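# Move glass beaker from door-side rack to window bench

## Task

Lift the glass beaker from the drying rack on the shelved bench by the door and set it upright, opening facing up, on the work top of the shelved bench by the window. The beaker must never touch the floor, must not drop more than a few centimetres or be knocked hard (it breaks and the task fails), and the robot must not topple or be left leaning.

## Robot and tools

ROBOT. TidyBot++: a wheeled base 0.54 m long, 0.50 m wide, 0.38 m tall on four powered casters, carrying a single seven-joint arm with a two-finger gripper. The shoulder sits 0.12 m ahead of the base centre, 0.68 m up. Segments: upper arm 0.42 m, forearm 0.31 m, hand 0.31 m (wrist to hand point). Cameras: base_camera and wrist_camera (the latter looks along the hand). The arm begins folded, hand pointing down, sticking out about 0.08 m past the base front; the elbow can reach 1.15 m high.

FRAMES. All positions in metres. Base frame: origin on the floor below the base centre, x ahead, y to the left, z up. hand_pose is reported in it and marks the spot between the finger pads; the hand's own z axis runs out along the fingers, and the fingers travel along its y axis. The odometry frame is the base frame as it stood at the start of the scene; base_odometry gives x, y and heading (rad, left positive, -3.142 to 3.142), counted from wheel rotation only, so slip looks like travel. base_tilt is in degrees, forward and right positive.

TOOL move. Every argument other than cameras and blocking forms one action; an action uses base, joints, target or a mix, plus optional speeds, and all its motions begin together.
- base: an object of relative offsets from where the base is now, along its current axes: translate_m (metres, forward +, -2 to 2), strafe_m (metres, left +, -2 to 2), rotate_rad (radians, counter-clockwise from above +, -6.3 to 6.3).
- joints: absolute angles by name, in radians: joint_1_rad (any angle; + is clockwise from above, the reverse of heading), joint_2_rad (-2.249 to 2.249, shoulder, 0 = upright, + leans forward), joint_3_rad (any), joint_4_rad (-2.579 to 2.579, elbow, 0 straight, negative bends forward when joint_3 is 3.14), joint_5_rad (any), joint_6_rad (-2.099 to 2.099, wrist), joint_7_rad (any; hand down, + turns counter-clockwise from above; 1.57 opens fingers left/right), gripper_pos (0 open to 1 closed; gap about 85 x (1 - gripper_pos) mm). Unbounded joints go the short way; send steps under half a turn to go further.
- target: one list of seven numbers [x, y, z, qw, qx, qy, qz], an absolute hand pose in the base frame, same layout as hand_pose. With target, joints may contain only gripper_pos.
- speeds: caps for this action only: translate_m or strafe_m 0.05 to 0.5 m/s (name one when both are used), rotate_rad 0.1 to 1.57 rad/s, gripper_pos 0.234 to 0.993 per second.
- cameras: list of base_camera, wrist_camera or all; [] gives none.
- blocking: true (default) waits until everything rests; false returns in about half a second while motions continue.
Unknown keys make a call invalid; values out of range get it refused, and a refusal cancels the rest of that reply's move, wait and finished_scene calls.

Other tools: wait(seconds 0 to 10, cameras) returns state and pictures without commanding anything; stop(cameras) brakes all running motions, which then hold and read stopped; zoom_image(camera, region [x0, y0, x1, y1] pixels from top-left, at most 504 by 504) enlarges part of that camera's latest image; finished_scene(scene = current scene number) closes the scene irreversibly, so the beaker must already rest correctly with the robot let go.

RESULTS. The move line reads done or the worst status. base_status, joint_status and hand_status: moving, done, off_target (resting away from goal, maybe still pushing), stopped, not_followed (a built-in check withheld the command; "pose unreachable" or "joint command not followed" with cause: for self-collision), contact_stop and time_out (unplanned stops that also block later calls in the reply), torque_fault, limit_stop_at_motor_heat. hand_target shows where the joint targets place the hand. motor_effort gives percent of maximum per motor, peak in brackets. on_its_own lists uncommanded behaviour. ARM HIT means a hard collision with the base or itself. MOTOR HOT and OVER-TEMPERATURE FAULT warn of heating.

PRACTICE. Targets usually settle within about 3 cm and a few degrees; correct by adding (wanted minus measured) to the last target's position. The arm sags under load and hand_pose may be a centimetre or two wrong, so check images. To hold still, resend hand_target, not hand_pose; never command a loaded joint to its reading. A hand pointing down reaches only about 0.94 m high, and only close in. Targets low, forward and near the base may miss or hit the base. When the beaker touches the bench, hand_pose stops dropping even as commands go lower; watch effort.

AVOID. The arm does not avoid furniture and keeps pushing when blocked; driving or turning with the hand caught above about 0.6 m can tip the robot, as can reaching far out or swinging sideways while stretched. Back off to right a lean. Grip the glass gently (slow gripper speed, target just past contact), don't squeeze it while it still rests on the rack, swing it slowly, lower it onto the bench rather than releasing from height, and open only once it is standing still.

Each tool is called after "Call:" as name(argument=value, ...), one argument or row to a line, values as JSON.

## Session

Call:
move(
)

Scene clock: 0.00 s.
base_odometry: x=+0.000 y=+0.000 heading=+0.000
base_tilt: forward=+0.5 right=+0.2
base_status: not commanded
joint_positions: joint_1_rad=-0.039 joint_2_rad=-0.381 joint_3_rad=+3.109 joint_4_rad=-2.497 joint_5_rad=-0.001 joint_6_rad=-0.910 joint_7_rad=+1.595 gripper_pos=+0.000
joint_status: not commanded
motor_effort: joint_1_rad=+1 joint_2_rad=+0 joint_3_rad=+0 joint_4_rad=+12 joint_5_rad=+0 joint_6_rad=+0 joint_7_rad=-1
hand_pose: x=+0.2664 y=+0.0110 z=+0.5999 quat_wxyz=(+0.004, +0.997, +0.047, +0.057) (m; base frame)
hand_target: x=+0.2651 y=+0.0109 z=+0.5991 quat_wxyz=(+0.004, +0.997, +0.047, +0.056) (m; base frame)
hand_status: not commanded
pictures: base_camera, wrist_camera
Images, in order (width x height): base_camera 644x364, wrist_camera 644x476.

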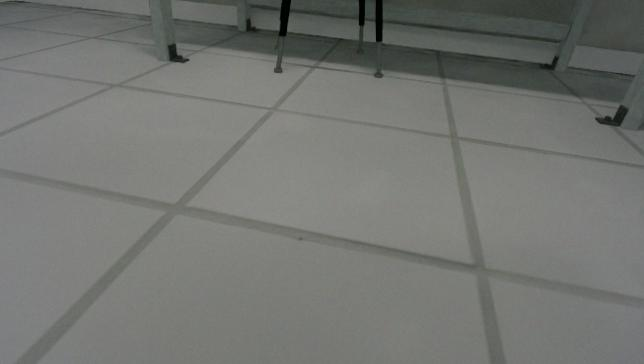

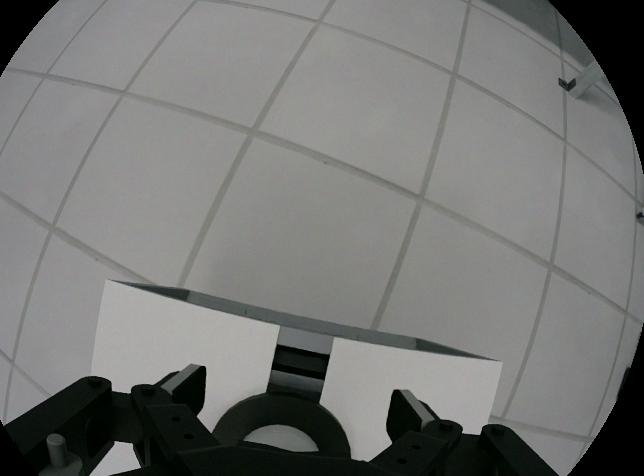

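Call:
move(
  joints={"joint_6_rad": 0.45},
  cameras=["wrist_camera"],
)

Call:
move(
  base={"rotate_rad": 1.2},
  cameras=["wrist_camera"],
)

Call:
move(
  base={"rotate_rad": 1.2},
  cameras=["wrist_camera"],
)

Call:
move(
  base={"rotate_rad": 1.2},
  cameras=["wrist_camera"],
)

Call:
move(
  base={"rotate_rad": 1.2},
  cameras=["wrist_camera"],
)

Scene clock: 5.90 s.
move: done
base_odometry: x=+0.000 y=+0.000 heading=+0.000
base_tilt: forward=+0.5 right=+0.1
base_status: not commanded
joint_positions: joint_1_rad=-0.039 joint_2_rad=-0.381 joint_3_rad=+3.109 joint_4_rad=-2.497 joint_5_rad=-0.001 joint_6_rad=+0.363 joint_7_rad=+1.595 gripper_pos=+0.000
joint_status: all done
motor_effort: joint_1_rad=+0(1) joint_2_rad=-4(5) joint_3_rad=+1(1) joint_4_rad=+16(17) joint_5_rad=+0(1) joint_6_rad=+7(8) joint_7_rad=+0(2)
hand_pose: x=+0.5360 y=+0.0325 z=+0.8527 quat_wxyz=(-0.010, +0.768, +0.039, +0.640) (m; base frame)
hand_target: x=+0.5392 y=+0.0330 z=+0.8777 quat_wxyz=(-0.011, +0.740, +0.038, +0.671) (m; base frame)
hand_status: not commanded
pictures: wrist_camera
Images, in order (width x height): wrist_camera 644x476.

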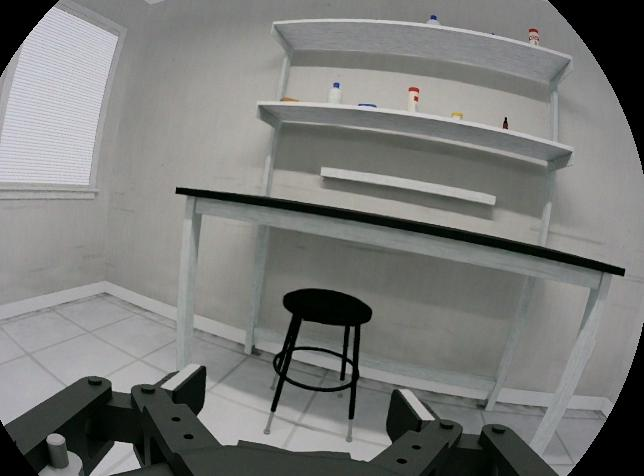

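Scene clock: 7.93 s.
move: done
base_odometry: x=+0.000 y=+0.000 heading=+1.199
base_tilt: forward=+0.5 right=+0.2
base_status: done
joint_positions: joint_1_rad=-0.040 joint_2_rad=-0.381 joint_3_rad=+3.109 joint_4_rad=-2.497 joint_5_rad=-0.001 joint_6_rad=+0.364 joint_7_rad=+1.595 gripper_pos=+0.000
joint_status: not commanded
motor_effort: joint_1_rad=+1(1) joint_2_rad=-5(5) joint_3_rad=+0(2) joint_4_rad=+17(17) joint_5_rad=+0(1) joint_6_rad=+7(8) joint_7_rad=-1(2)
hand_pose: x=+0.5360 y=+0.0325 z=+0.8529 quat_wxyz=(-0.010, +0.767, +0.039, +0.640) (m; base frame)
hand_target: x=+0.5392 y=+0.0330 z=+0.8777 quat_wxyz=(-0.011, +0.740, +0.038, +0.671) (m; base frame)
hand_status: not commanded
pictures: wrist_camera
Images, in order (width x height): wrist_camera 644x476.

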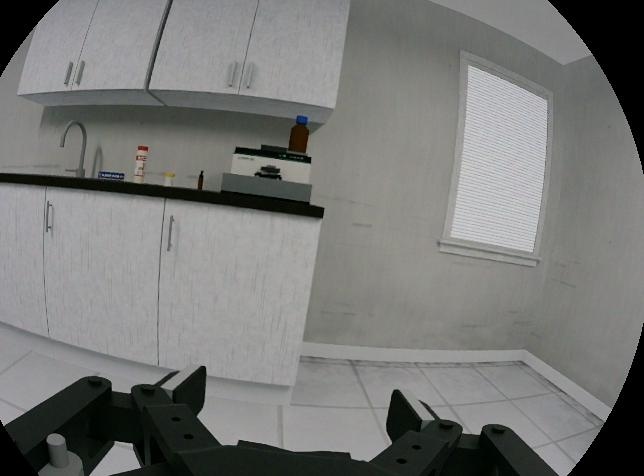

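Scene clock: 9.97 s.
move: done
base_odometry: x=+0.000 y=+0.000 heading=+2.398
base_tilt: forward=+0.6 right=+0.1
base_status: done
joint_positions: joint_1_rad=-0.040 joint_2_rad=-0.381 joint_3_rad=+3.109 joint_4_rad=-2.497 joint_5_rad=-0.001 joint_6_rad=+0.364 joint_7_rad=+1.595 gripper_pos=+0.000
joint_status: not commanded
motor_effort: joint_1_rad=+0(1) joint_2_rad=-4(5) joint_3_rad=-1(2) joint_4_rad=+16(17) joint_5_rad=+0(1) joint_6_rad=+8(8) joint_7_rad=-1(2)
hand_pose: x=+0.5360 y=+0.0326 z=+0.8529 quat_wxyz=(-0.010, +0.767, +0.039, +0.640) (m; base frame)
hand_target: x=+0.5392 y=+0.0330 z=+0.8777 quat_wxyz=(-0.011, +0.740, +0.038, +0.671) (m; base frame)
hand_status: not commanded
pictures: wrist_camera
Images, in order (width x height): wrist_camera 644x476.

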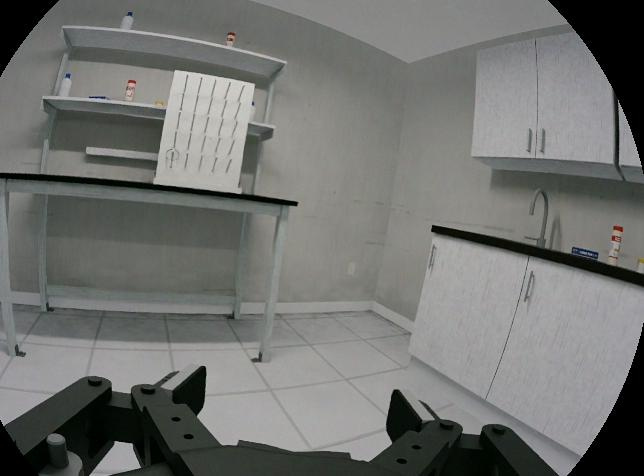

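Scene clock: 12.00 s.
move: done
base_odometry: x=+0.000 y=+0.000 heading=-2.686
base_tilt: forward=+0.5 right=+0.1
base_status: done
joint_positions: joint_1_rad=-0.040 joint_2_rad=-0.381 joint_3_rad=+3.109 joint_4_rad=-2.497 joint_5_rad=-0.001 joint_6_rad=+0.364 joint_7_rad=+1.595 gripper_pos=+0.000
joint_status: not commanded
motor_effort: joint_1_rad=+0(1) joint_2_rad=-4(5) joint_3_rad=+0(2) joint_4_rad=+17(17) joint_5_rad=+0(1) joint_6_rad=+7(9) joint_7_rad=-1(2)
hand_pose: x=+0.5360 y=+0.0327 z=+0.8530 quat_wxyz=(-0.010, +0.767, +0.039, +0.640) (m; base frame)
hand_target: x=+0.5392 y=+0.0330 z=+0.8777 quat_wxyz=(-0.011, +0.740, +0.038, +0.671) (m; base frame)
hand_status: not commanded
pictures: wrist_camera
Images, in order (width x height): wrist_camera 644x476.

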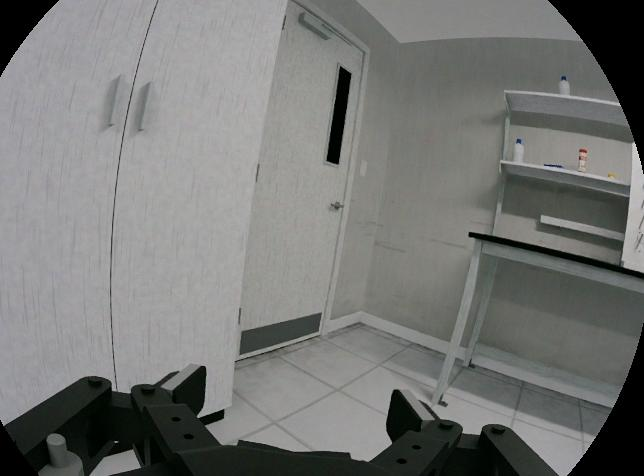

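Scene clock: 14.03 s.
move: done
base_odometry: x=+0.000 y=+0.000 heading=-1.487
base_tilt: forward=+0.6 right=+0.2
base_status: done
joint_positions: joint_1_rad=-0.040 joint_2_rad=-0.381 joint_3_rad=+3.109 joint_4_rad=-2.497 joint_5_rad=-0.001 joint_6_rad=+0.364 joint_7_rad=+1.595 gripper_pos=+0.000
joint_status: not commanded
motor_effort: joint_1_rad=+0(1) joint_2_rad=-4(5) joint_3_rad=+0(2) joint_4_rad=+17(17) joint_5_rad=+0(1) joint_6_rad=+8(8) joint_7_rad=-1(2)
hand_pose: x=+0.5360 y=+0.0327 z=+0.8530 quat_wxyz=(-0.010, +0.767, +0.040, +0.640) (m; base frame)
hand_target: x=+0.5392 y=+0.0330 z=+0.8777 quat_wxyz=(-0.011, +0.740, +0.038, +0.671) (m; base frame)
hand_status: not commanded
pictures: wrist_camera
Images, in order (width x height): wrist_camera 644x476.

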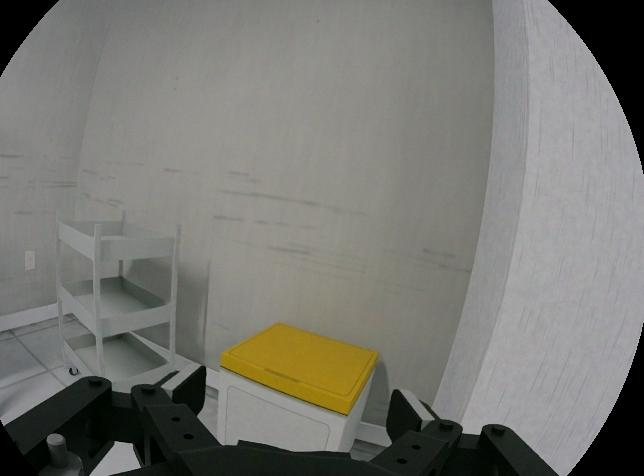

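Call:
move(
  base={"rotate_rad": -1.95},
)

Call:
zoom_image(
  camera="wrist_camera",
  region=[200, 50, 400, 220],
)

Scene clock: 17.67 s.
move: done
base_odometry: x=+0.000 y=+0.000 heading=+2.847
base_tilt: forward=+0.5 right=+0.1
base_status: done
joint_positions: joint_1_rad=-0.040 joint_2_rad=-0.381 joint_3_rad=+3.109 joint_4_rad=-2.497 joint_5_rad=-0.001 joint_6_rad=+0.364 joint_7_rad=+1.595 gripper_pos=+0.000
joint_status: not commanded
motor_effort: joint_1_rad=+1(1) joint_2_rad=-4(6) joint_3_rad=+0(1) joint_4_rad=+16(17) joint_5_rad=+0(1) joint_6_rad=+7(8) joint_7_rad=+0(2)
hand_pose: x=+0.5360 y=+0.0328 z=+0.8531 quat_wxyz=(-0.010, +0.767, +0.040, +0.640) (m; base frame)
hand_target: x=+0.5392 y=+0.0330 z=+0.8777 quat_wxyz=(-0.011, +0.740, +0.038, +0.671) (m; base frame)
hand_status: not commanded
pictures: base_camera, wrist_camera
Images, in order (width x height): base_camera 644x364, wrist_camera 644x476.

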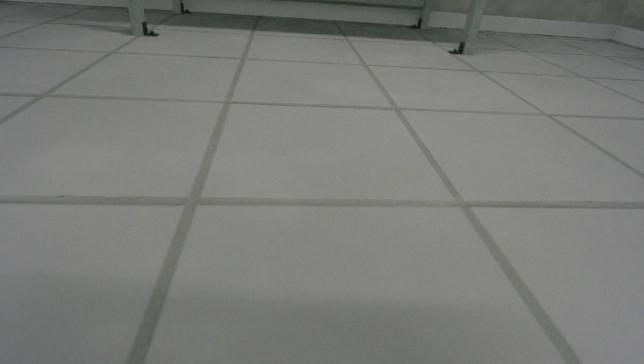

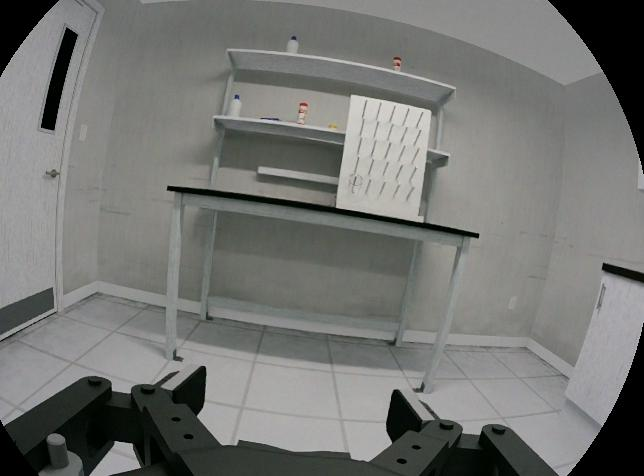

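Scaled by 2.520.

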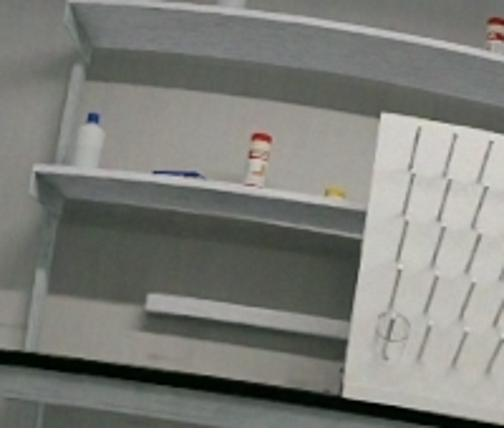

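Call:
move(
  base={"translate_m": 0.6, "strafe_m": -0.25},
)

Call:
zoom_image(
  camera="wrist_camera",
  region=[260, 20, 480, 240],
)

Scene clock: 30.87 s.
move: done
base_odometry: x=-0.502 y=+0.413 heading=+2.847
base_tilt: forward=+0.6 right=+0.1
base_status: done
joint_positions: joint_1_rad=-0.040 joint_2_rad=-0.379 joint_3_rad=+3.109 joint_4_rad=-2.497 joint_5_rad=-0.001 joint_6_rad=+0.367 joint_7_rad=+1.595 gripper_pos=+0.000
joint_status: not commanded
motor_effort: joint_1_rad=+1(1) joint_2_rad=-4(8) joint_3_rad=+0(2) joint_4_rad=+16(17) joint_5_rad=+0(1) joint_6_rad=+6(8) joint_7_rad=-1(2)
hand_pose: x=+0.5365 y=+0.0329 z=+0.8533 quat_wxyz=(-0.011, +0.767, +0.040, +0.641) (m; base frame)
hand_target: x=+0.5392 y=+0.0330 z=+0.8777 quat_wxyz=(-0.011, +0.740, +0.038, +0.671) (m; base frame)
hand_status: not commanded
pictures: base_camera, wrist_camera
Images, in order (width x height): base_camera 644x364, wrist_camera 644x476.

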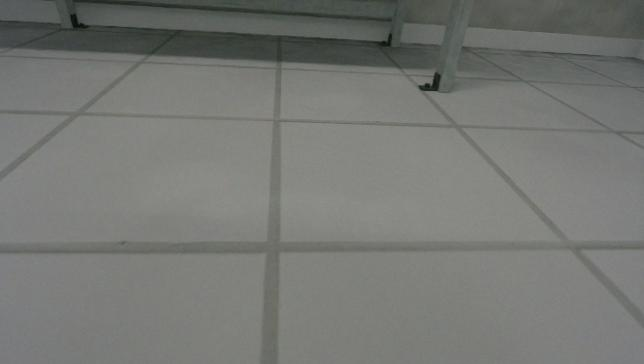

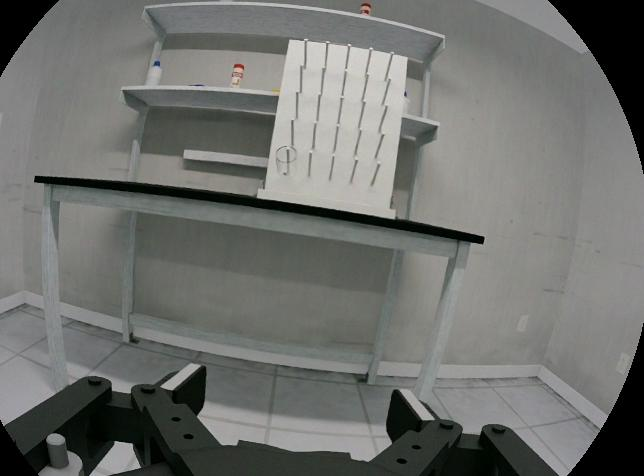

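Scaled by 2.291.

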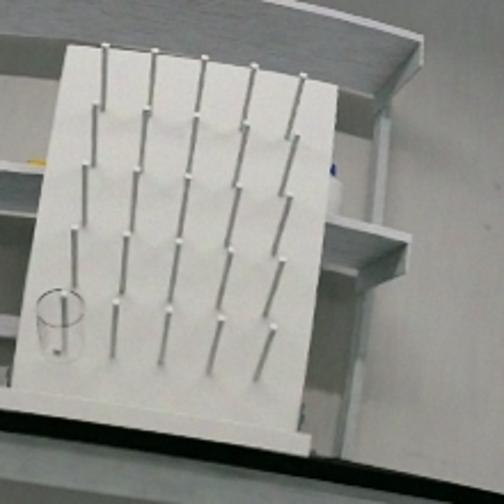

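Call:
move(
  base={"translate_m": 0.7},
  joints={"joint_1_rad": 0.03, "joint_2_rad": -0.38, "joint_3_rad": 3.18, "joint_4_rad": -2.4, "joint_5_rad": 0.0, "joint_6_rad": 0.6, "joint_7_rad": 1.5},
)

Call:
zoom_image(
  camera="wrist_camera",
  region=[160, 20, 480, 300],
)

Scene clock: 38.50 s.
move: done
base_odometry: x=-1.172 y=+0.617 heading=+2.846
base_tilt: forward=+0.5 right=+0.1
base_status: done
joint_positions: joint_1_rad=+0.022 joint_2_rad=-0.379 joint_3_rad=+3.163 joint_4_rad=-2.410 joint_5_rad=-0.001 joint_6_rad=+0.517 joint_7_rad=+1.552 gripper_pos=+0.000
joint_status: all done
motor_effort: joint_1_rad=+0(2) joint_2_rad=-4(8) joint_3_rad=+0(2) joint_4_rad=+17(19) joint_5_rad=+1(1) joint_6_rad=+7(9) joint_7_rad=-1(2)
hand_pose: x=+0.5555 y=-0.0190 z=+0.9508 quat_wxyz=(+0.005, +0.686, -0.024, +0.727) (m; base frame)
hand_target: x=+0.5532 y=-0.0315 z=+0.9829 quat_wxyz=(-0.007, +0.650, -0.050, +0.758) (m; base frame)
hand_status: not commanded
pictures: base_camera, wrist_camera
Images, in order (width x height): base_camera 644x364, wrist_camera 644x476.

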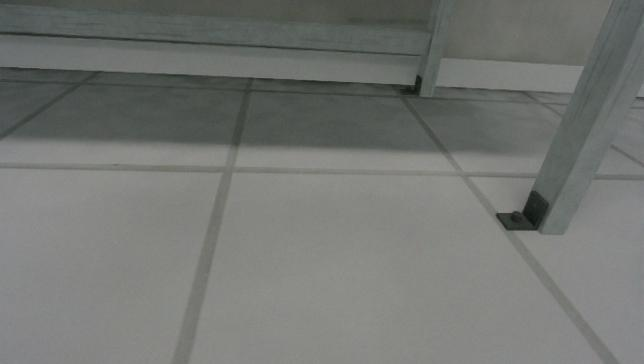

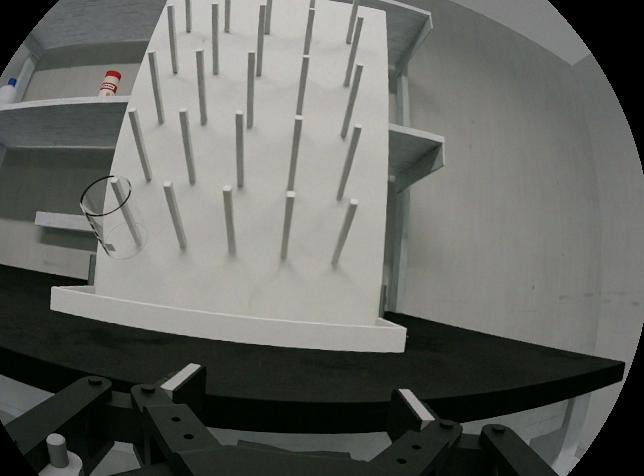

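Scaled by 1.575.

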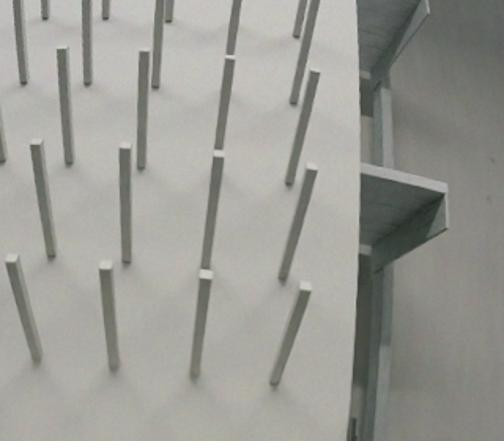

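Call:
move(
  base={"strafe_m": 0.9},
)

Call:
move(
  base={"rotate_rad": -1.0},
)

Call:
zoom_image(
  camera="wrist_camera",
  region=[160, 20, 480, 300],
)

Scene clock: 43.83 s.
move: done
base_odometry: x=-1.434 y=-0.244 heading=+2.846
base_tilt: forward=+0.5 right=+0.1
base_status: done
joint_positions: joint_1_rad=+0.022 joint_2_rad=-0.379 joint_3_rad=+3.164 joint_4_rad=-2.410 joint_5_rad=-0.001 joint_6_rad=+0.517 joint_7_rad=+1.552 gripper_pos=+0.000
joint_status: not commanded
motor_effort: joint_1_rad=+1(1) joint_2_rad=-5(6) joint_3_rad=+1(2) joint_4_rad=+17(18) joint_5_rad=+0(1) joint_6_rad=+7(9) joint_7_rad=-1(2)
hand_pose: x=+0.5555 y=-0.0200 z=+0.9508 quat_wxyz=(+0.006, +0.686, -0.025, +0.727) (m; base frame)
hand_target: x=+0.5532 y=-0.0315 z=+0.9829 quat_wxyz=(-0.007, +0.650, -0.050, +0.758) (m; base frame)
hand_status: not commanded
pictures: base_camera, wrist_camera
Images, in order (width x height): base_camera 644x364, wrist_camera 644x476.

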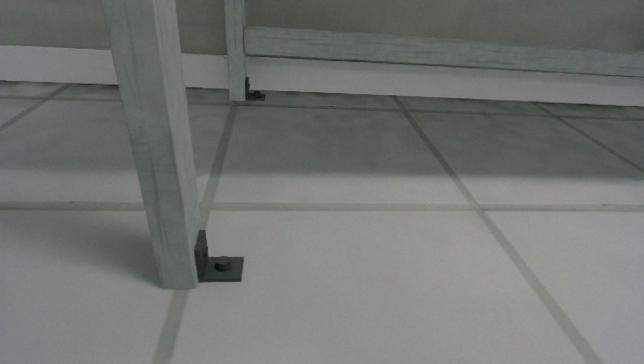

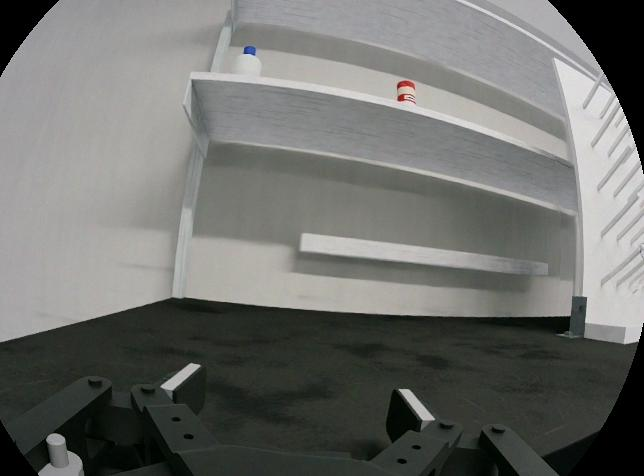

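Scene clock: 45.70 s.
move: done
base_odometry: x=-1.434 y=-0.244 heading=+1.847
base_tilt: forward=+0.6 right=+0.1
base_status: done
joint_positions: joint_1_rad=+0.025 joint_2_rad=-0.379 joint_3_rad=+3.168 joint_4_rad=-2.410 joint_5_rad=-0.001 joint_6_rad=+0.517 joint_7_rad=+1.552 gripper_pos=+0.000
joint_status: not commanded
motor_effort: joint_1_rad=+0(1) joint_2_rad=-5(6) joint_3_rad=-1(2) joint_4_rad=+17(17) joint_5_rad=+1(1) joint_6_rad=+7(8) joint_7_rad=-1(2)
hand_pose: x=+0.5554 y=-0.0235 z=+0.9508 quat_wxyz=(+0.008, +0.686, -0.028, +0.727) (m; base frame)
hand_target: x=+0.5532 y=-0.0315 z=+0.9829 quat_wxyz=(-0.007, +0.650, -0.050, +0.758) (m; base frame)
hand_status: not commanded
pictures: base_camera, wrist_camera
Images, in order (width x height): base_camera 644x364, wrist_camera 644x476.

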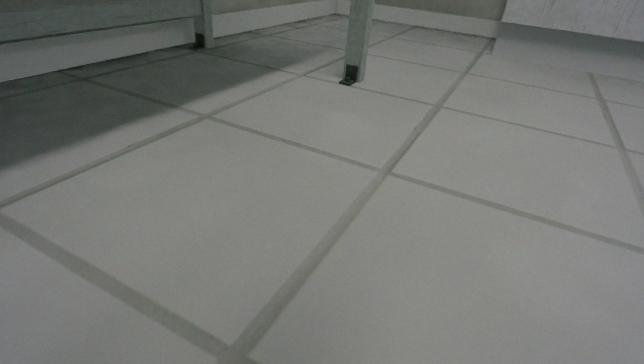

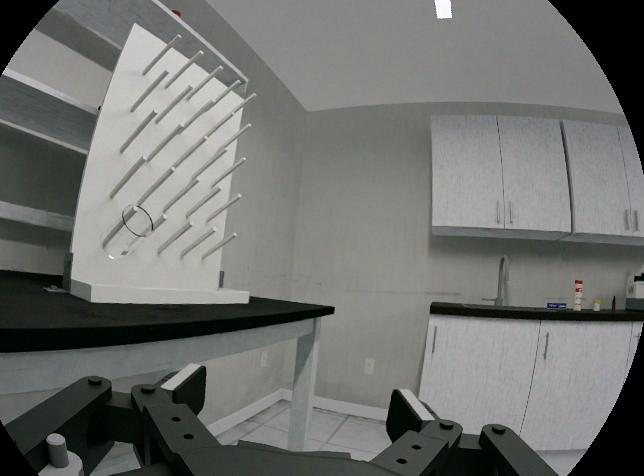

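Scaled by 1.575.

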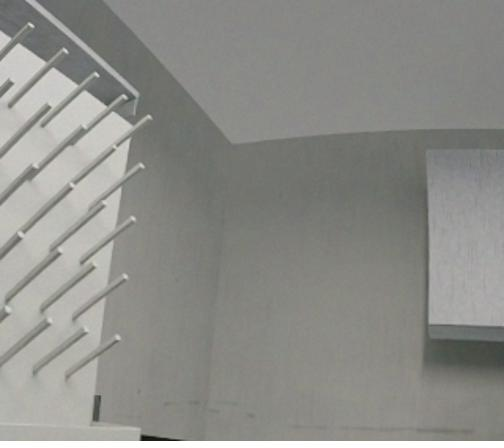

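Call:
move(
  base={"rotate_rad": -0.57},
  joints={"joint_1_rad": -0.5},
)

Call:
zoom_image(
  camera="wrist_camera",
  region=[160, 120, 400, 320],
)

Scene clock: 48.50 s.
move: done
base_odometry: x=-1.434 y=-0.244 heading=+1.278
base_tilt: forward=+0.6 right=+0.1
base_status: done
joint_positions: joint_1_rad=-0.489 joint_2_rad=-0.379 joint_3_rad=+3.171 joint_4_rad=-2.410 joint_5_rad=-0.001 joint_6_rad=+0.517 joint_7_rad=+1.552 gripper_pos=+0.000
joint_status: all done
motor_effort: joint_1_rad=+0(2) joint_2_rad=-5(6) joint_3_rad=+0(2) joint_4_rad=+17(17) joint_5_rad=+0(1) joint_6_rad=+8(9) joint_7_rad=-1(2)
hand_pose: x=+0.5111 y=+0.1930 z=+0.9508 quat_wxyz=(-0.177, +0.671, +0.146, +0.705) (m; base frame)
hand_target: x=+0.5096 y=+0.1923 z=+0.9829 quat_wxyz=(-0.205, +0.640, +0.122, +0.730) (m; base frame)
hand_status: not commanded
pictures: base_camera, wrist_camera
Images, in order (width x height): base_camera 644x364, wrist_camera 644x476.

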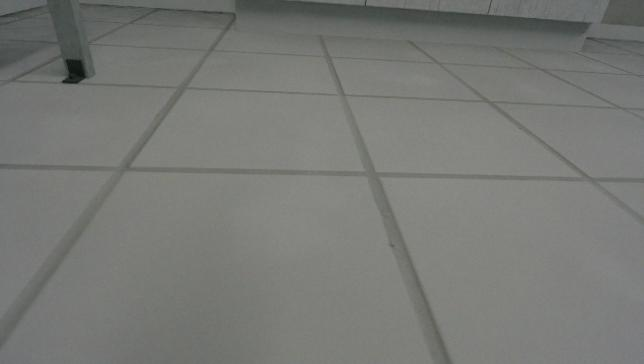

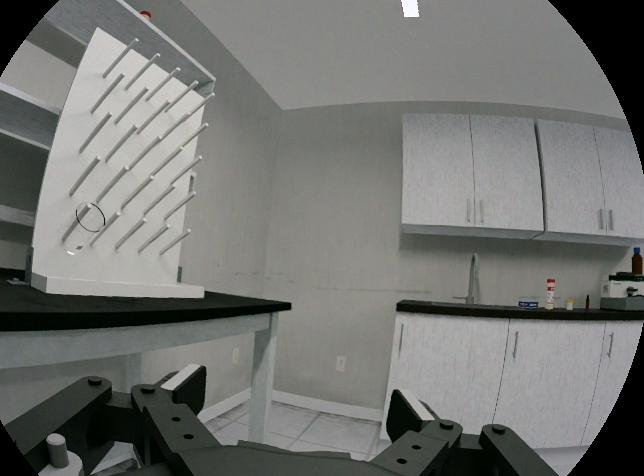

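Scaled by 2.100.

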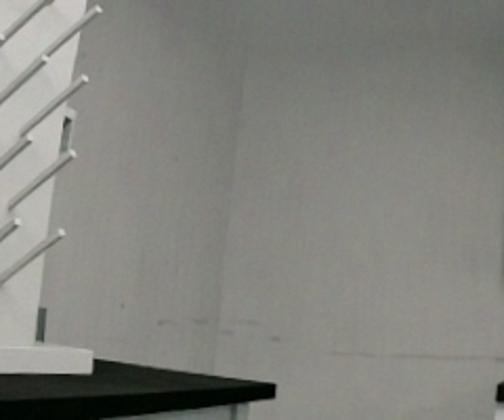

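Call:
move(
  base={"rotate_rad": 1.57},
  joints={"joint_1_rad": 0},
  cameras=[],
)

Call:
move(
  target=[0.45, -0.15, 1.1, 0.5, 0.5, -0.5, 0.5],
)

Scene clock: 57.47 s.
move: done
base_odometry: x=-1.434 y=-0.244 heading=+2.847
base_tilt: forward=+0.5 right=+0.2
base_status: done
joint_positions: joint_1_rad=-0.013 joint_2_rad=-0.379 joint_3_rad=+3.175 joint_4_rad=-2.410 joint_5_rad=-0.001 joint_6_rad=+0.517 joint_7_rad=+1.552 gripper_pos=+0.000
joint_status: all done
motor_effort: joint_1_rad=+1(2) joint_2_rad=-4(7) joint_3_rad=-1(2) joint_4_rad=+17(17) joint_5_rad=+1(2) joint_6_rad=+7(9) joint_7_rad=-1(2)
hand_pose: x=+0.5560 y=-0.0103 z=+0.9508 quat_wxyz=(-0.004, +0.687, -0.018, +0.727) (m; base frame)
hand_target: x=+0.5540 y=-0.0185 z=+0.9829 quat_wxyz=(-0.018, +0.651, -0.040, +0.758) (m; base frame)
hand_status: not commanded
pictures: none
No camera images: "cameras" was empty.

Scene clock: 60.93 s.
move: off_target
base_odometry: x=-1.434 y=-0.244 heading=+2.847
base_tilt: forward=+0.6 right=+0.1
base_status: not commanded
joint_positions: joint_1_rad=+2.027 joint_2_rad=-0.988 joint_3_rad=+2.357 joint_4_rad=-1.440 joint_5_rad=-0.001 joint_6_rad=-0.947 joint_7_rad=+0.946 gripper_pos=+0.000
joint_status: not commanded
motor_effort: joint_1_rad=+1(1) joint_2_rad=+20(21) joint_3_rad=+11(11) joint_4_rad=+10(19) joint_5_rad=+5(5) joint_6_rad=+5(9) joint_7_rad=-1(2)
hand_pose: x=+0.4485 y=-0.1654 z=+1.1134 quat_wxyz=(+0.489, +0.513, -0.485, +0.512) (m; base frame)
hand_target: x=+0.4500 y=-0.1500 z=+1.1000 quat_wxyz=(+0.500, +0.500, -0.500, +0.500) (m; base frame)
hand_status: off_target (0.020 m and 2.9 deg from the pose sent, 0.230 m and 89.0 deg at the start)
pictures: base_camera, wrist_camera
Images, in order (width x height): base_camera 644x364, wrist_camera 644x476.

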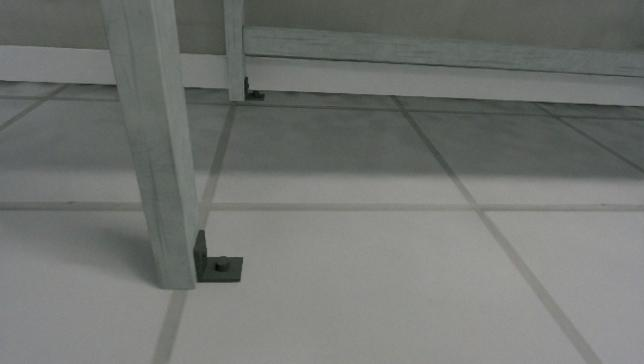

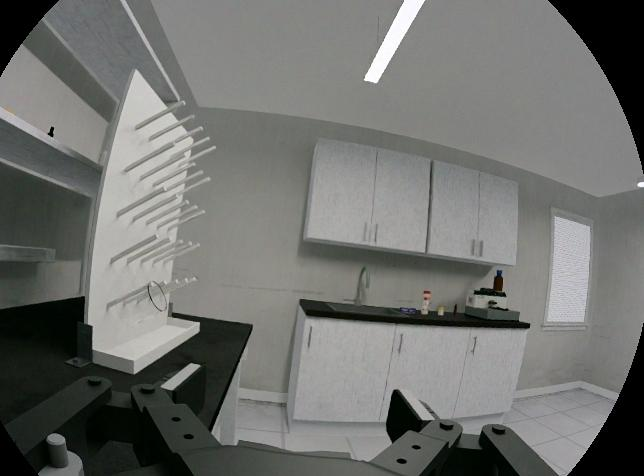

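Call:
zoom_image(
  camera="wrist_camera",
  region=[80, 220, 230, 380],
)

Scaled by 3.150.

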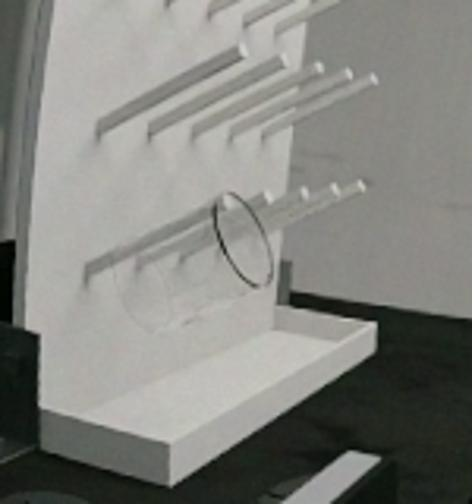

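Call:
move(
  base={"translate_m": 0.22},
  speeds={"translate_m": 0.25},
)

Call:
zoom_image(
  camera="wrist_camera",
  region=[180, 200, 380, 380],
)

Scene clock: 64.77 s.
move: done
base_odometry: x=-1.645 y=-0.180 heading=+2.848
base_tilt: forward=+0.6 right=+0.1
base_status: done
joint_positions: joint_1_rad=+2.032 joint_2_rad=-0.990 joint_3_rad=+2.352 joint_4_rad=-1.436 joint_5_rad=-0.001 joint_6_rad=-0.951 joint_7_rad=+0.945 gripper_pos=+0.000
joint_status: not commanded
motor_effort: joint_1_rad=+0(2) joint_2_rad=+20(21) joint_3_rad=+10(12) joint_4_rad=+10(11) joint_5_rad=+5(6) joint_6_rad=+6(7) joint_7_rad=-1(2)
hand_pose: x=+0.4504 y=-0.1647 z=+1.1121 quat_wxyz=(+0.491, +0.513, -0.485, +0.510) (m; base frame)
hand_target: x=+0.4500 y=-0.1500 z=+1.1000 quat_wxyz=(+0.500, +0.500, -0.500, +0.500) (m; base frame)
hand_status: not commanded
pictures: base_camera, wrist_camera
Images, in order (width x height): base_camera 644x364, wrist_camera 644x476.

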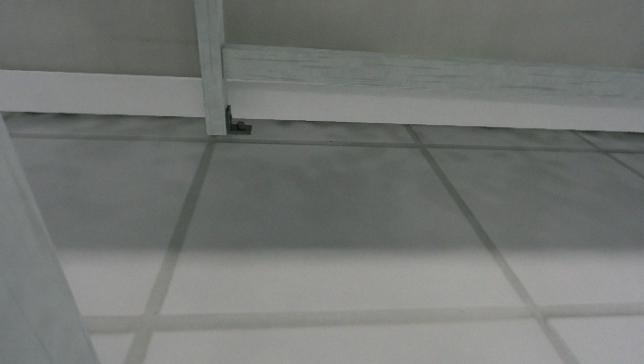

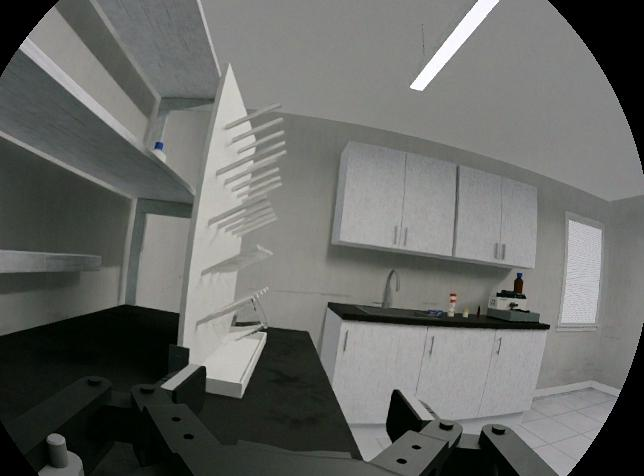

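Scaled by 2.520.

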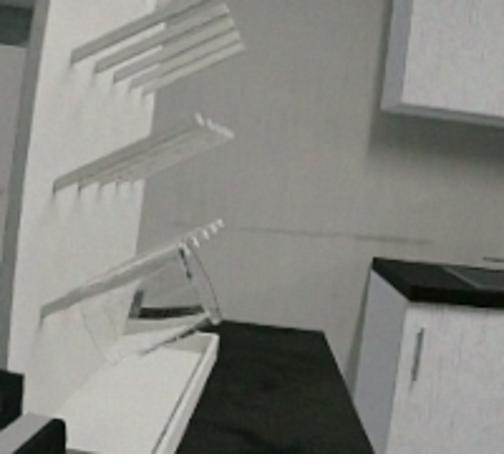

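Call:
move(
  base={"strafe_m": -0.35},
  speeds={"strafe_m": 0.25},
  cameras=["wrist_camera"],
)

Call:
zoom_image(
  camera="wrist_camera",
  region=[60, 180, 340, 400],
)

Scene clock: 71.77 s.
move: time_out
base_odometry: x=-1.544 y=+0.153 heading=+2.853
base_tilt: forward=+0.6 right=+0.1
base_status: strafe_m time_out (by the wheels' count: -0.348 of -0.350)
joint_positions: joint_1_rad=+2.005 joint_2_rad=-1.033 joint_3_rad=+2.348 joint_4_rad=-1.371 joint_5_rad=+0.000 joint_6_rad=-0.957 joint_7_rad=+0.945 gripper_pos=+0.000
joint_status: not commanded
motor_effort: joint_1_rad=+5(18) joint_2_rad=+28(33) joint_3_rad=+12(16) joint_4_rad=+1(11) joint_5_rad=+5(7) joint_6_rad=+6(8) joint_7_rad=-1(2)
hand_pose: x=+0.4808 y=-0.1191 z=+1.1340 quat_wxyz=(+0.501, +0.512, -0.441, +0.541) (m; base frame)
hand_target: x=+0.4500 y=-0.1500 z=+1.1000 quat_wxyz=(+0.500, +0.500, -0.500, +0.500) (m; base frame)
hand_status: not commanded
pictures: wrist_camera
Images, in order (width x height): wrist_camera 644x476.

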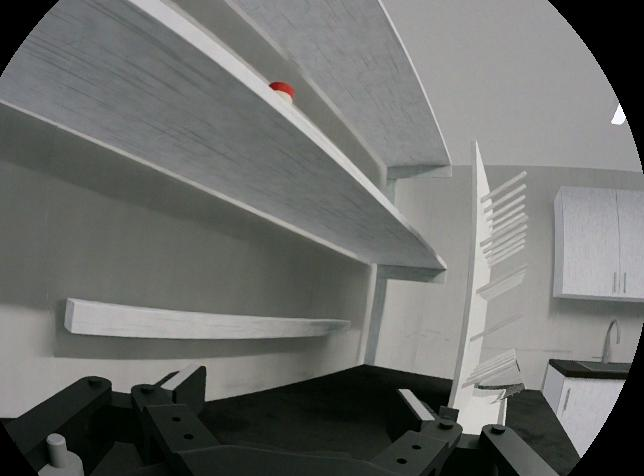

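Scaled by 1.800.

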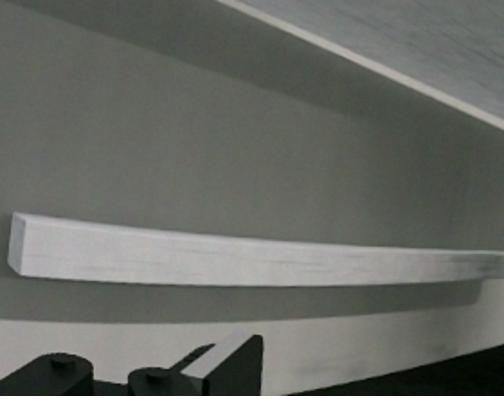

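Call:
move(
)

Scene clock: 72.90 s.
base_odometry: x=-1.544 y=+0.153 heading=+2.853
base_tilt: forward=+0.6 right=+0.1
base_status: strafe_m time_out (by the wheels' count: -0.348 of -0.350)
joint_positions: joint_1_rad=+2.005 joint_2_rad=-1.033 joint_3_rad=+2.348 joint_4_rad=-1.371 joint_5_rad=+0.000 joint_6_rad=-0.957 joint_7_rad=+0.945 gripper_pos=+0.000
joint_status: not commanded
motor_effort: joint_1_rad=+5(18) joint_2_rad=+28(33) joint_3_rad=+12(16) joint_4_rad=+1(11) joint_5_rad=+5(7) joint_6_rad=+5(8) joint_7_rad=-1(2)
hand_pose: x=+0.4808 y=-0.1191 z=+1.1340 quat_wxyz=(+0.501, +0.512, -0.441, +0.541) (m; base frame)
hand_target: x=+0.4500 y=-0.1500 z=+1.1000 quat_wxyz=(+0.500, +0.500, -0.500, +0.500) (m; base frame)
hand_status: not commanded
pictures: base_camera, wrist_camera
Images, in order (width x height): base_camera 644x364, wrist_camera 644x476.

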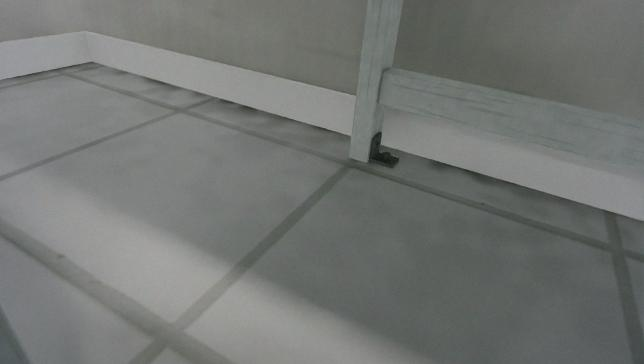

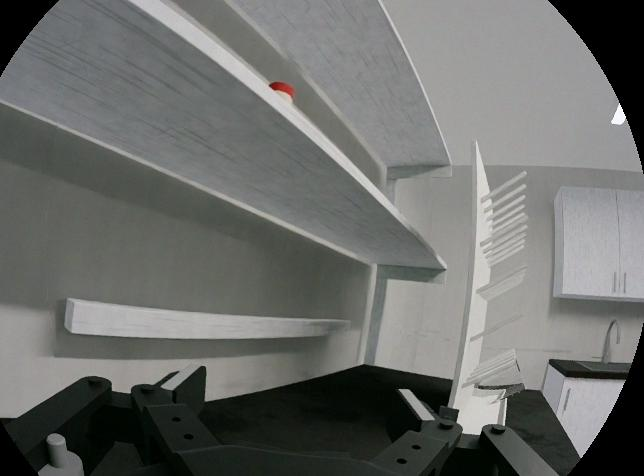

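Call:
zoom_image(
  camera="wrist_camera",
  region=[380, 280, 560, 460],
)

Scaled by 2.800.

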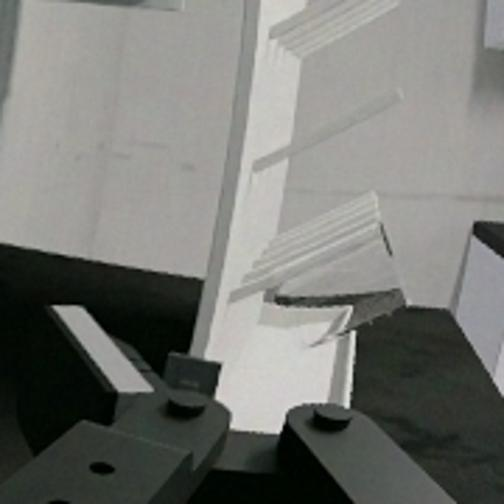

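Call:
move(
  base={"translate_m": -0.3},
  speeds={"translate_m": 0.15},
)

Scene clock: 82.93 s.
move: done
base_odometry: x=-1.256 y=+0.067 heading=+2.853
base_tilt: forward=+0.6 right=+0.1
base_status: done
joint_positions: joint_1_rad=+2.042 joint_2_rad=-1.014 joint_3_rad=+2.335 joint_4_rad=-1.418 joint_5_rad=+0.000 joint_6_rad=-0.962 joint_7_rad=+0.944 gripper_pos=+0.000
joint_status: not commanded
motor_effort: joint_1_rad=+0(6) joint_2_rad=+21(41) joint_3_rad=+11(17) joint_4_rad=+9(12) joint_5_rad=+5(6) joint_6_rad=+5(7) joint_7_rad=-1(2)
hand_pose: x=+0.4633 y=-0.1536 z=+1.1112 quat_wxyz=(+0.502, +0.514, -0.473, +0.510) (m; base frame)
hand_target: x=+0.4500 y=-0.1500 z=+1.1000 quat_wxyz=(+0.500, +0.500, -0.500, +0.500) (m; base frame)
hand_status: not commanded
pictures: base_camera, wrist_camera
Images, in order (width x height): base_camera 644x364, wrist_camera 644x476.

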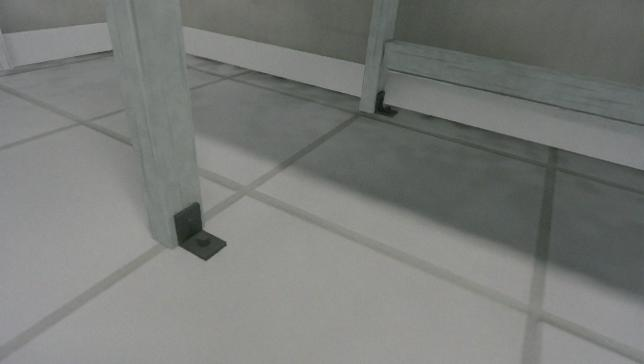

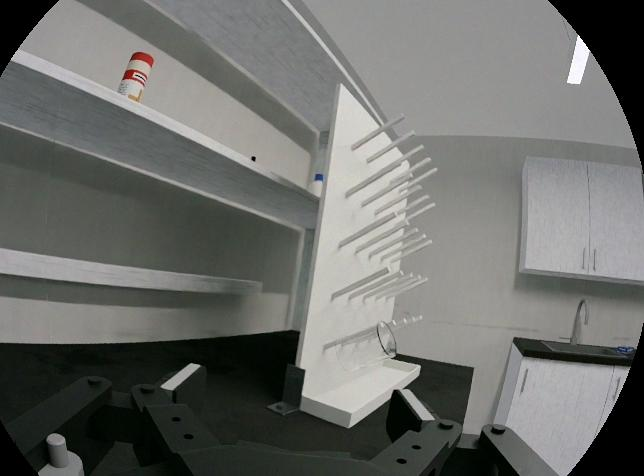

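Call:
move(
  base={"translate_m": -0.3, "rotate_rad": -0.38},
  cameras=["base_camera"],
)

Call:
move(
  joints={"joint_1_rad": 0.0, "joint_2_rad": 0.1, "joint_3_rad": 3.14, "joint_4_rad": -1.75, "joint_5_rad": 1.57, "joint_6_rad": -1.5, "joint_7_rad": 0.0},
)

Scene clock: 94.27 s.
move: done
base_odometry: x=-0.968 y=-0.018 heading=+2.472
base_tilt: forward=+0.5 right=+0.1
base_status: done
joint_positions: joint_1_rad=+2.045 joint_2_rad=-1.015 joint_3_rad=+2.335 joint_4_rad=-1.418 joint_5_rad=+0.000 joint_6_rad=-0.962 joint_7_rad=+0.944 gripper_pos=+0.000
joint_status: not commanded
motor_effort: joint_1_rad=+0(2) joint_2_rad=+21(25) joint_3_rad=+11(13) joint_4_rad=+9(11) joint_5_rad=+5(6) joint_6_rad=+6(7) joint_7_rad=-1(2)
hand_pose: x=+0.4629 y=-0.1547 z=+1.1112 quat_wxyz=(+0.502, +0.514, -0.474, +0.509) (m; base frame)
hand_target: x=+0.4500 y=-0.1500 z=+1.1000 quat_wxyz=(+0.500, +0.500, -0.500, +0.500) (m; base frame)
hand_status: not commanded
pictures: base_camera
Images, in order (width x height): base_camera 644x364.

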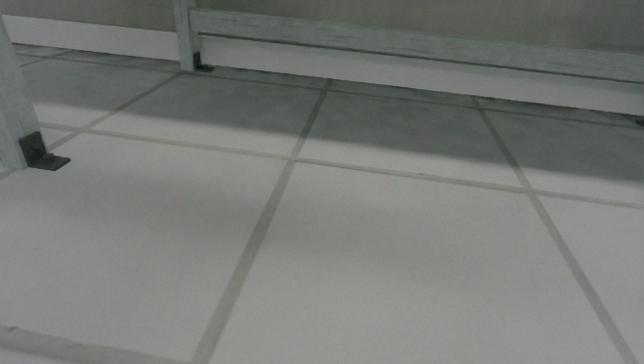

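Scene clock: 97.70 s.
move: done
base_odometry: x=-0.968 y=-0.018 heading=+2.473
base_tilt: forward=+0.5 right=+0.2
base_status: not commanded
joint_positions: joint_1_rad=+0.012 joint_2_rad=+0.069 joint_3_rad=+3.115 joint_4_rad=-1.721 joint_5_rad=+1.483 joint_6_rad=-1.426 joint_7_rad=+0.060 gripper_pos=+0.000
joint_status: all done
motor_effort: joint_1_rad=+1(2) joint_2_rad=-17(22) joint_3_rad=+0(13) joint_4_rad=+14(16) joint_5_rad=+9(10) joint_6_rad=-3(7) joint_7_rad=+0(2)
hand_pose: x=+0.4967 y=-0.3009 z=+0.9960 quat_wxyz=(+0.499, +0.624, -0.412, +0.438) (m; base frame)
hand_target: x=+0.4847 y=-0.3090 z=+1.0071 quat_wxyz=(+0.544, +0.585, -0.410, +0.441) (m; base frame)
hand_status: not commanded
pictures: base_camera, wrist_camera
Images, in order (width x height): base_camera 644x364, wrist_camera 644x476.

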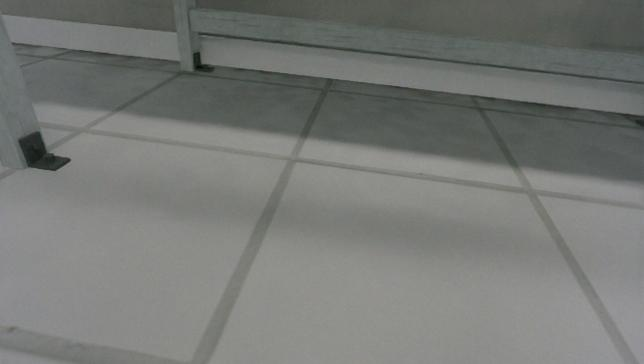

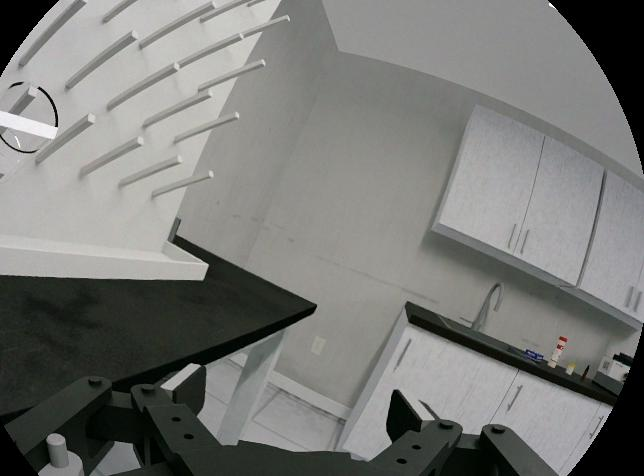

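Call:
move(
  base={"rotate_rad": -0.16},
  cameras=["base_camera"],
)

Call:
move(
  base={"strafe_m": 0.25},
  joints={"joint_1_rad": 0.0, "joint_2_rad": 0.13, "joint_3_rad": 3.16, "joint_4_rad": -1.75, "joint_5_rad": 1.65, "joint_6_rad": -1.62, "joint_7_rad": 0.0},
)

Scene clock: 100.37 s.
move: done
base_odometry: x=-0.968 y=-0.018 heading=+2.312
base_tilt: forward=+0.5 right=+0.2
base_status: done
joint_positions: joint_1_rad=+0.005 joint_2_rad=+0.069 joint_3_rad=+3.131 joint_4_rad=-1.722 joint_5_rad=+1.485 joint_6_rad=-1.433 joint_7_rad=+0.059 gripper_pos=+0.000
joint_status: not commanded
motor_effort: joint_1_rad=+0(2) joint_2_rad=-17(18) joint_3_rad=+0(2) joint_4_rad=+14(14) joint_5_rad=+9(9) joint_6_rad=-3(5) joint_7_rad=-1(2)
hand_pose: x=+0.4924 y=-0.3042 z=+0.9971 quat_wxyz=(+0.504, +0.620, -0.416, +0.435) (m; base frame)
hand_target: x=+0.4847 y=-0.3090 z=+1.0071 quat_wxyz=(+0.544, +0.585, -0.410, +0.441) (m; base frame)
hand_status: not commanded
pictures: base_camera
Images, in order (width x height): base_camera 644x364.

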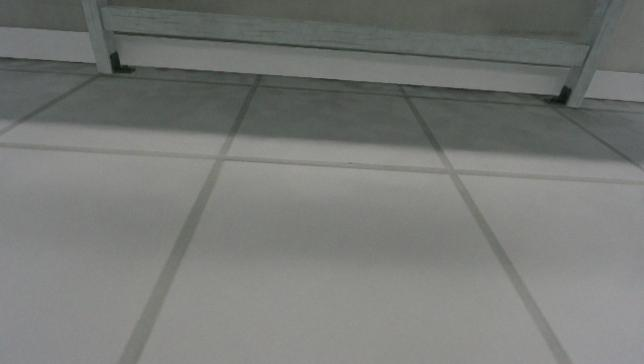

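Scene clock: 101.93 s.
move: done
base_odometry: x=-1.152 y=-0.187 heading=+2.311
base_tilt: forward=+0.5 right=+0.1
base_status: done
joint_positions: joint_1_rad=-0.003 joint_2_rad=+0.098 joint_3_rad=+3.149 joint_4_rad=-1.723 joint_5_rad=+1.571 joint_6_rad=-1.559 joint_7_rad=+0.059 gripper_pos=+0.000
joint_status: all done
motor_effort: joint_1_rad=+0(2) joint_2_rad=-16(18) joint_3_rad=+0(3) joint_4_rad=+13(15) joint_5_rad=+9(11) joint_6_rad=-4(5) joint_7_rad=-2(2)
hand_pose: x=+0.4670 y=-0.3117 z=+1.0218 quat_wxyz=(+0.569, +0.573, -0.415, +0.419) (m; base frame)
hand_target: x=+0.4603 y=-0.3144 z=+1.0318 quat_wxyz=(+0.605, +0.535, -0.409, +0.424) (m; base frame)
hand_status: not commanded
pictures: base_camera, wrist_camera
Images, in order (width x height): base_camera 644x364, wrist_camera 644x476.

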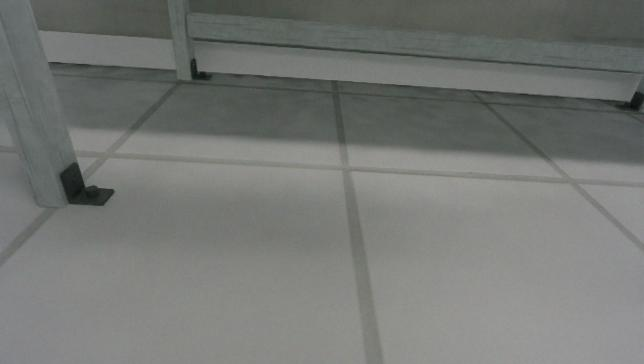

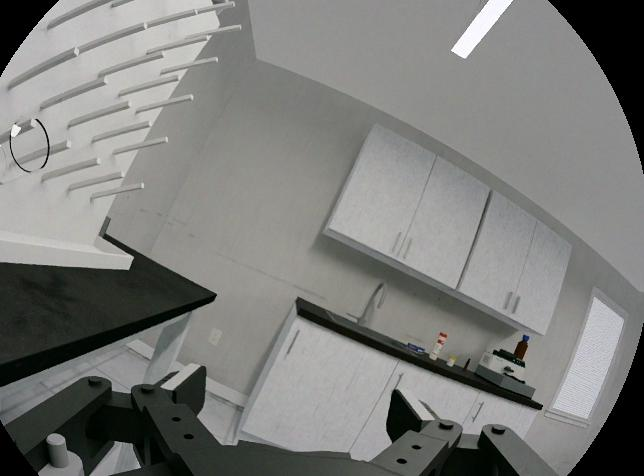

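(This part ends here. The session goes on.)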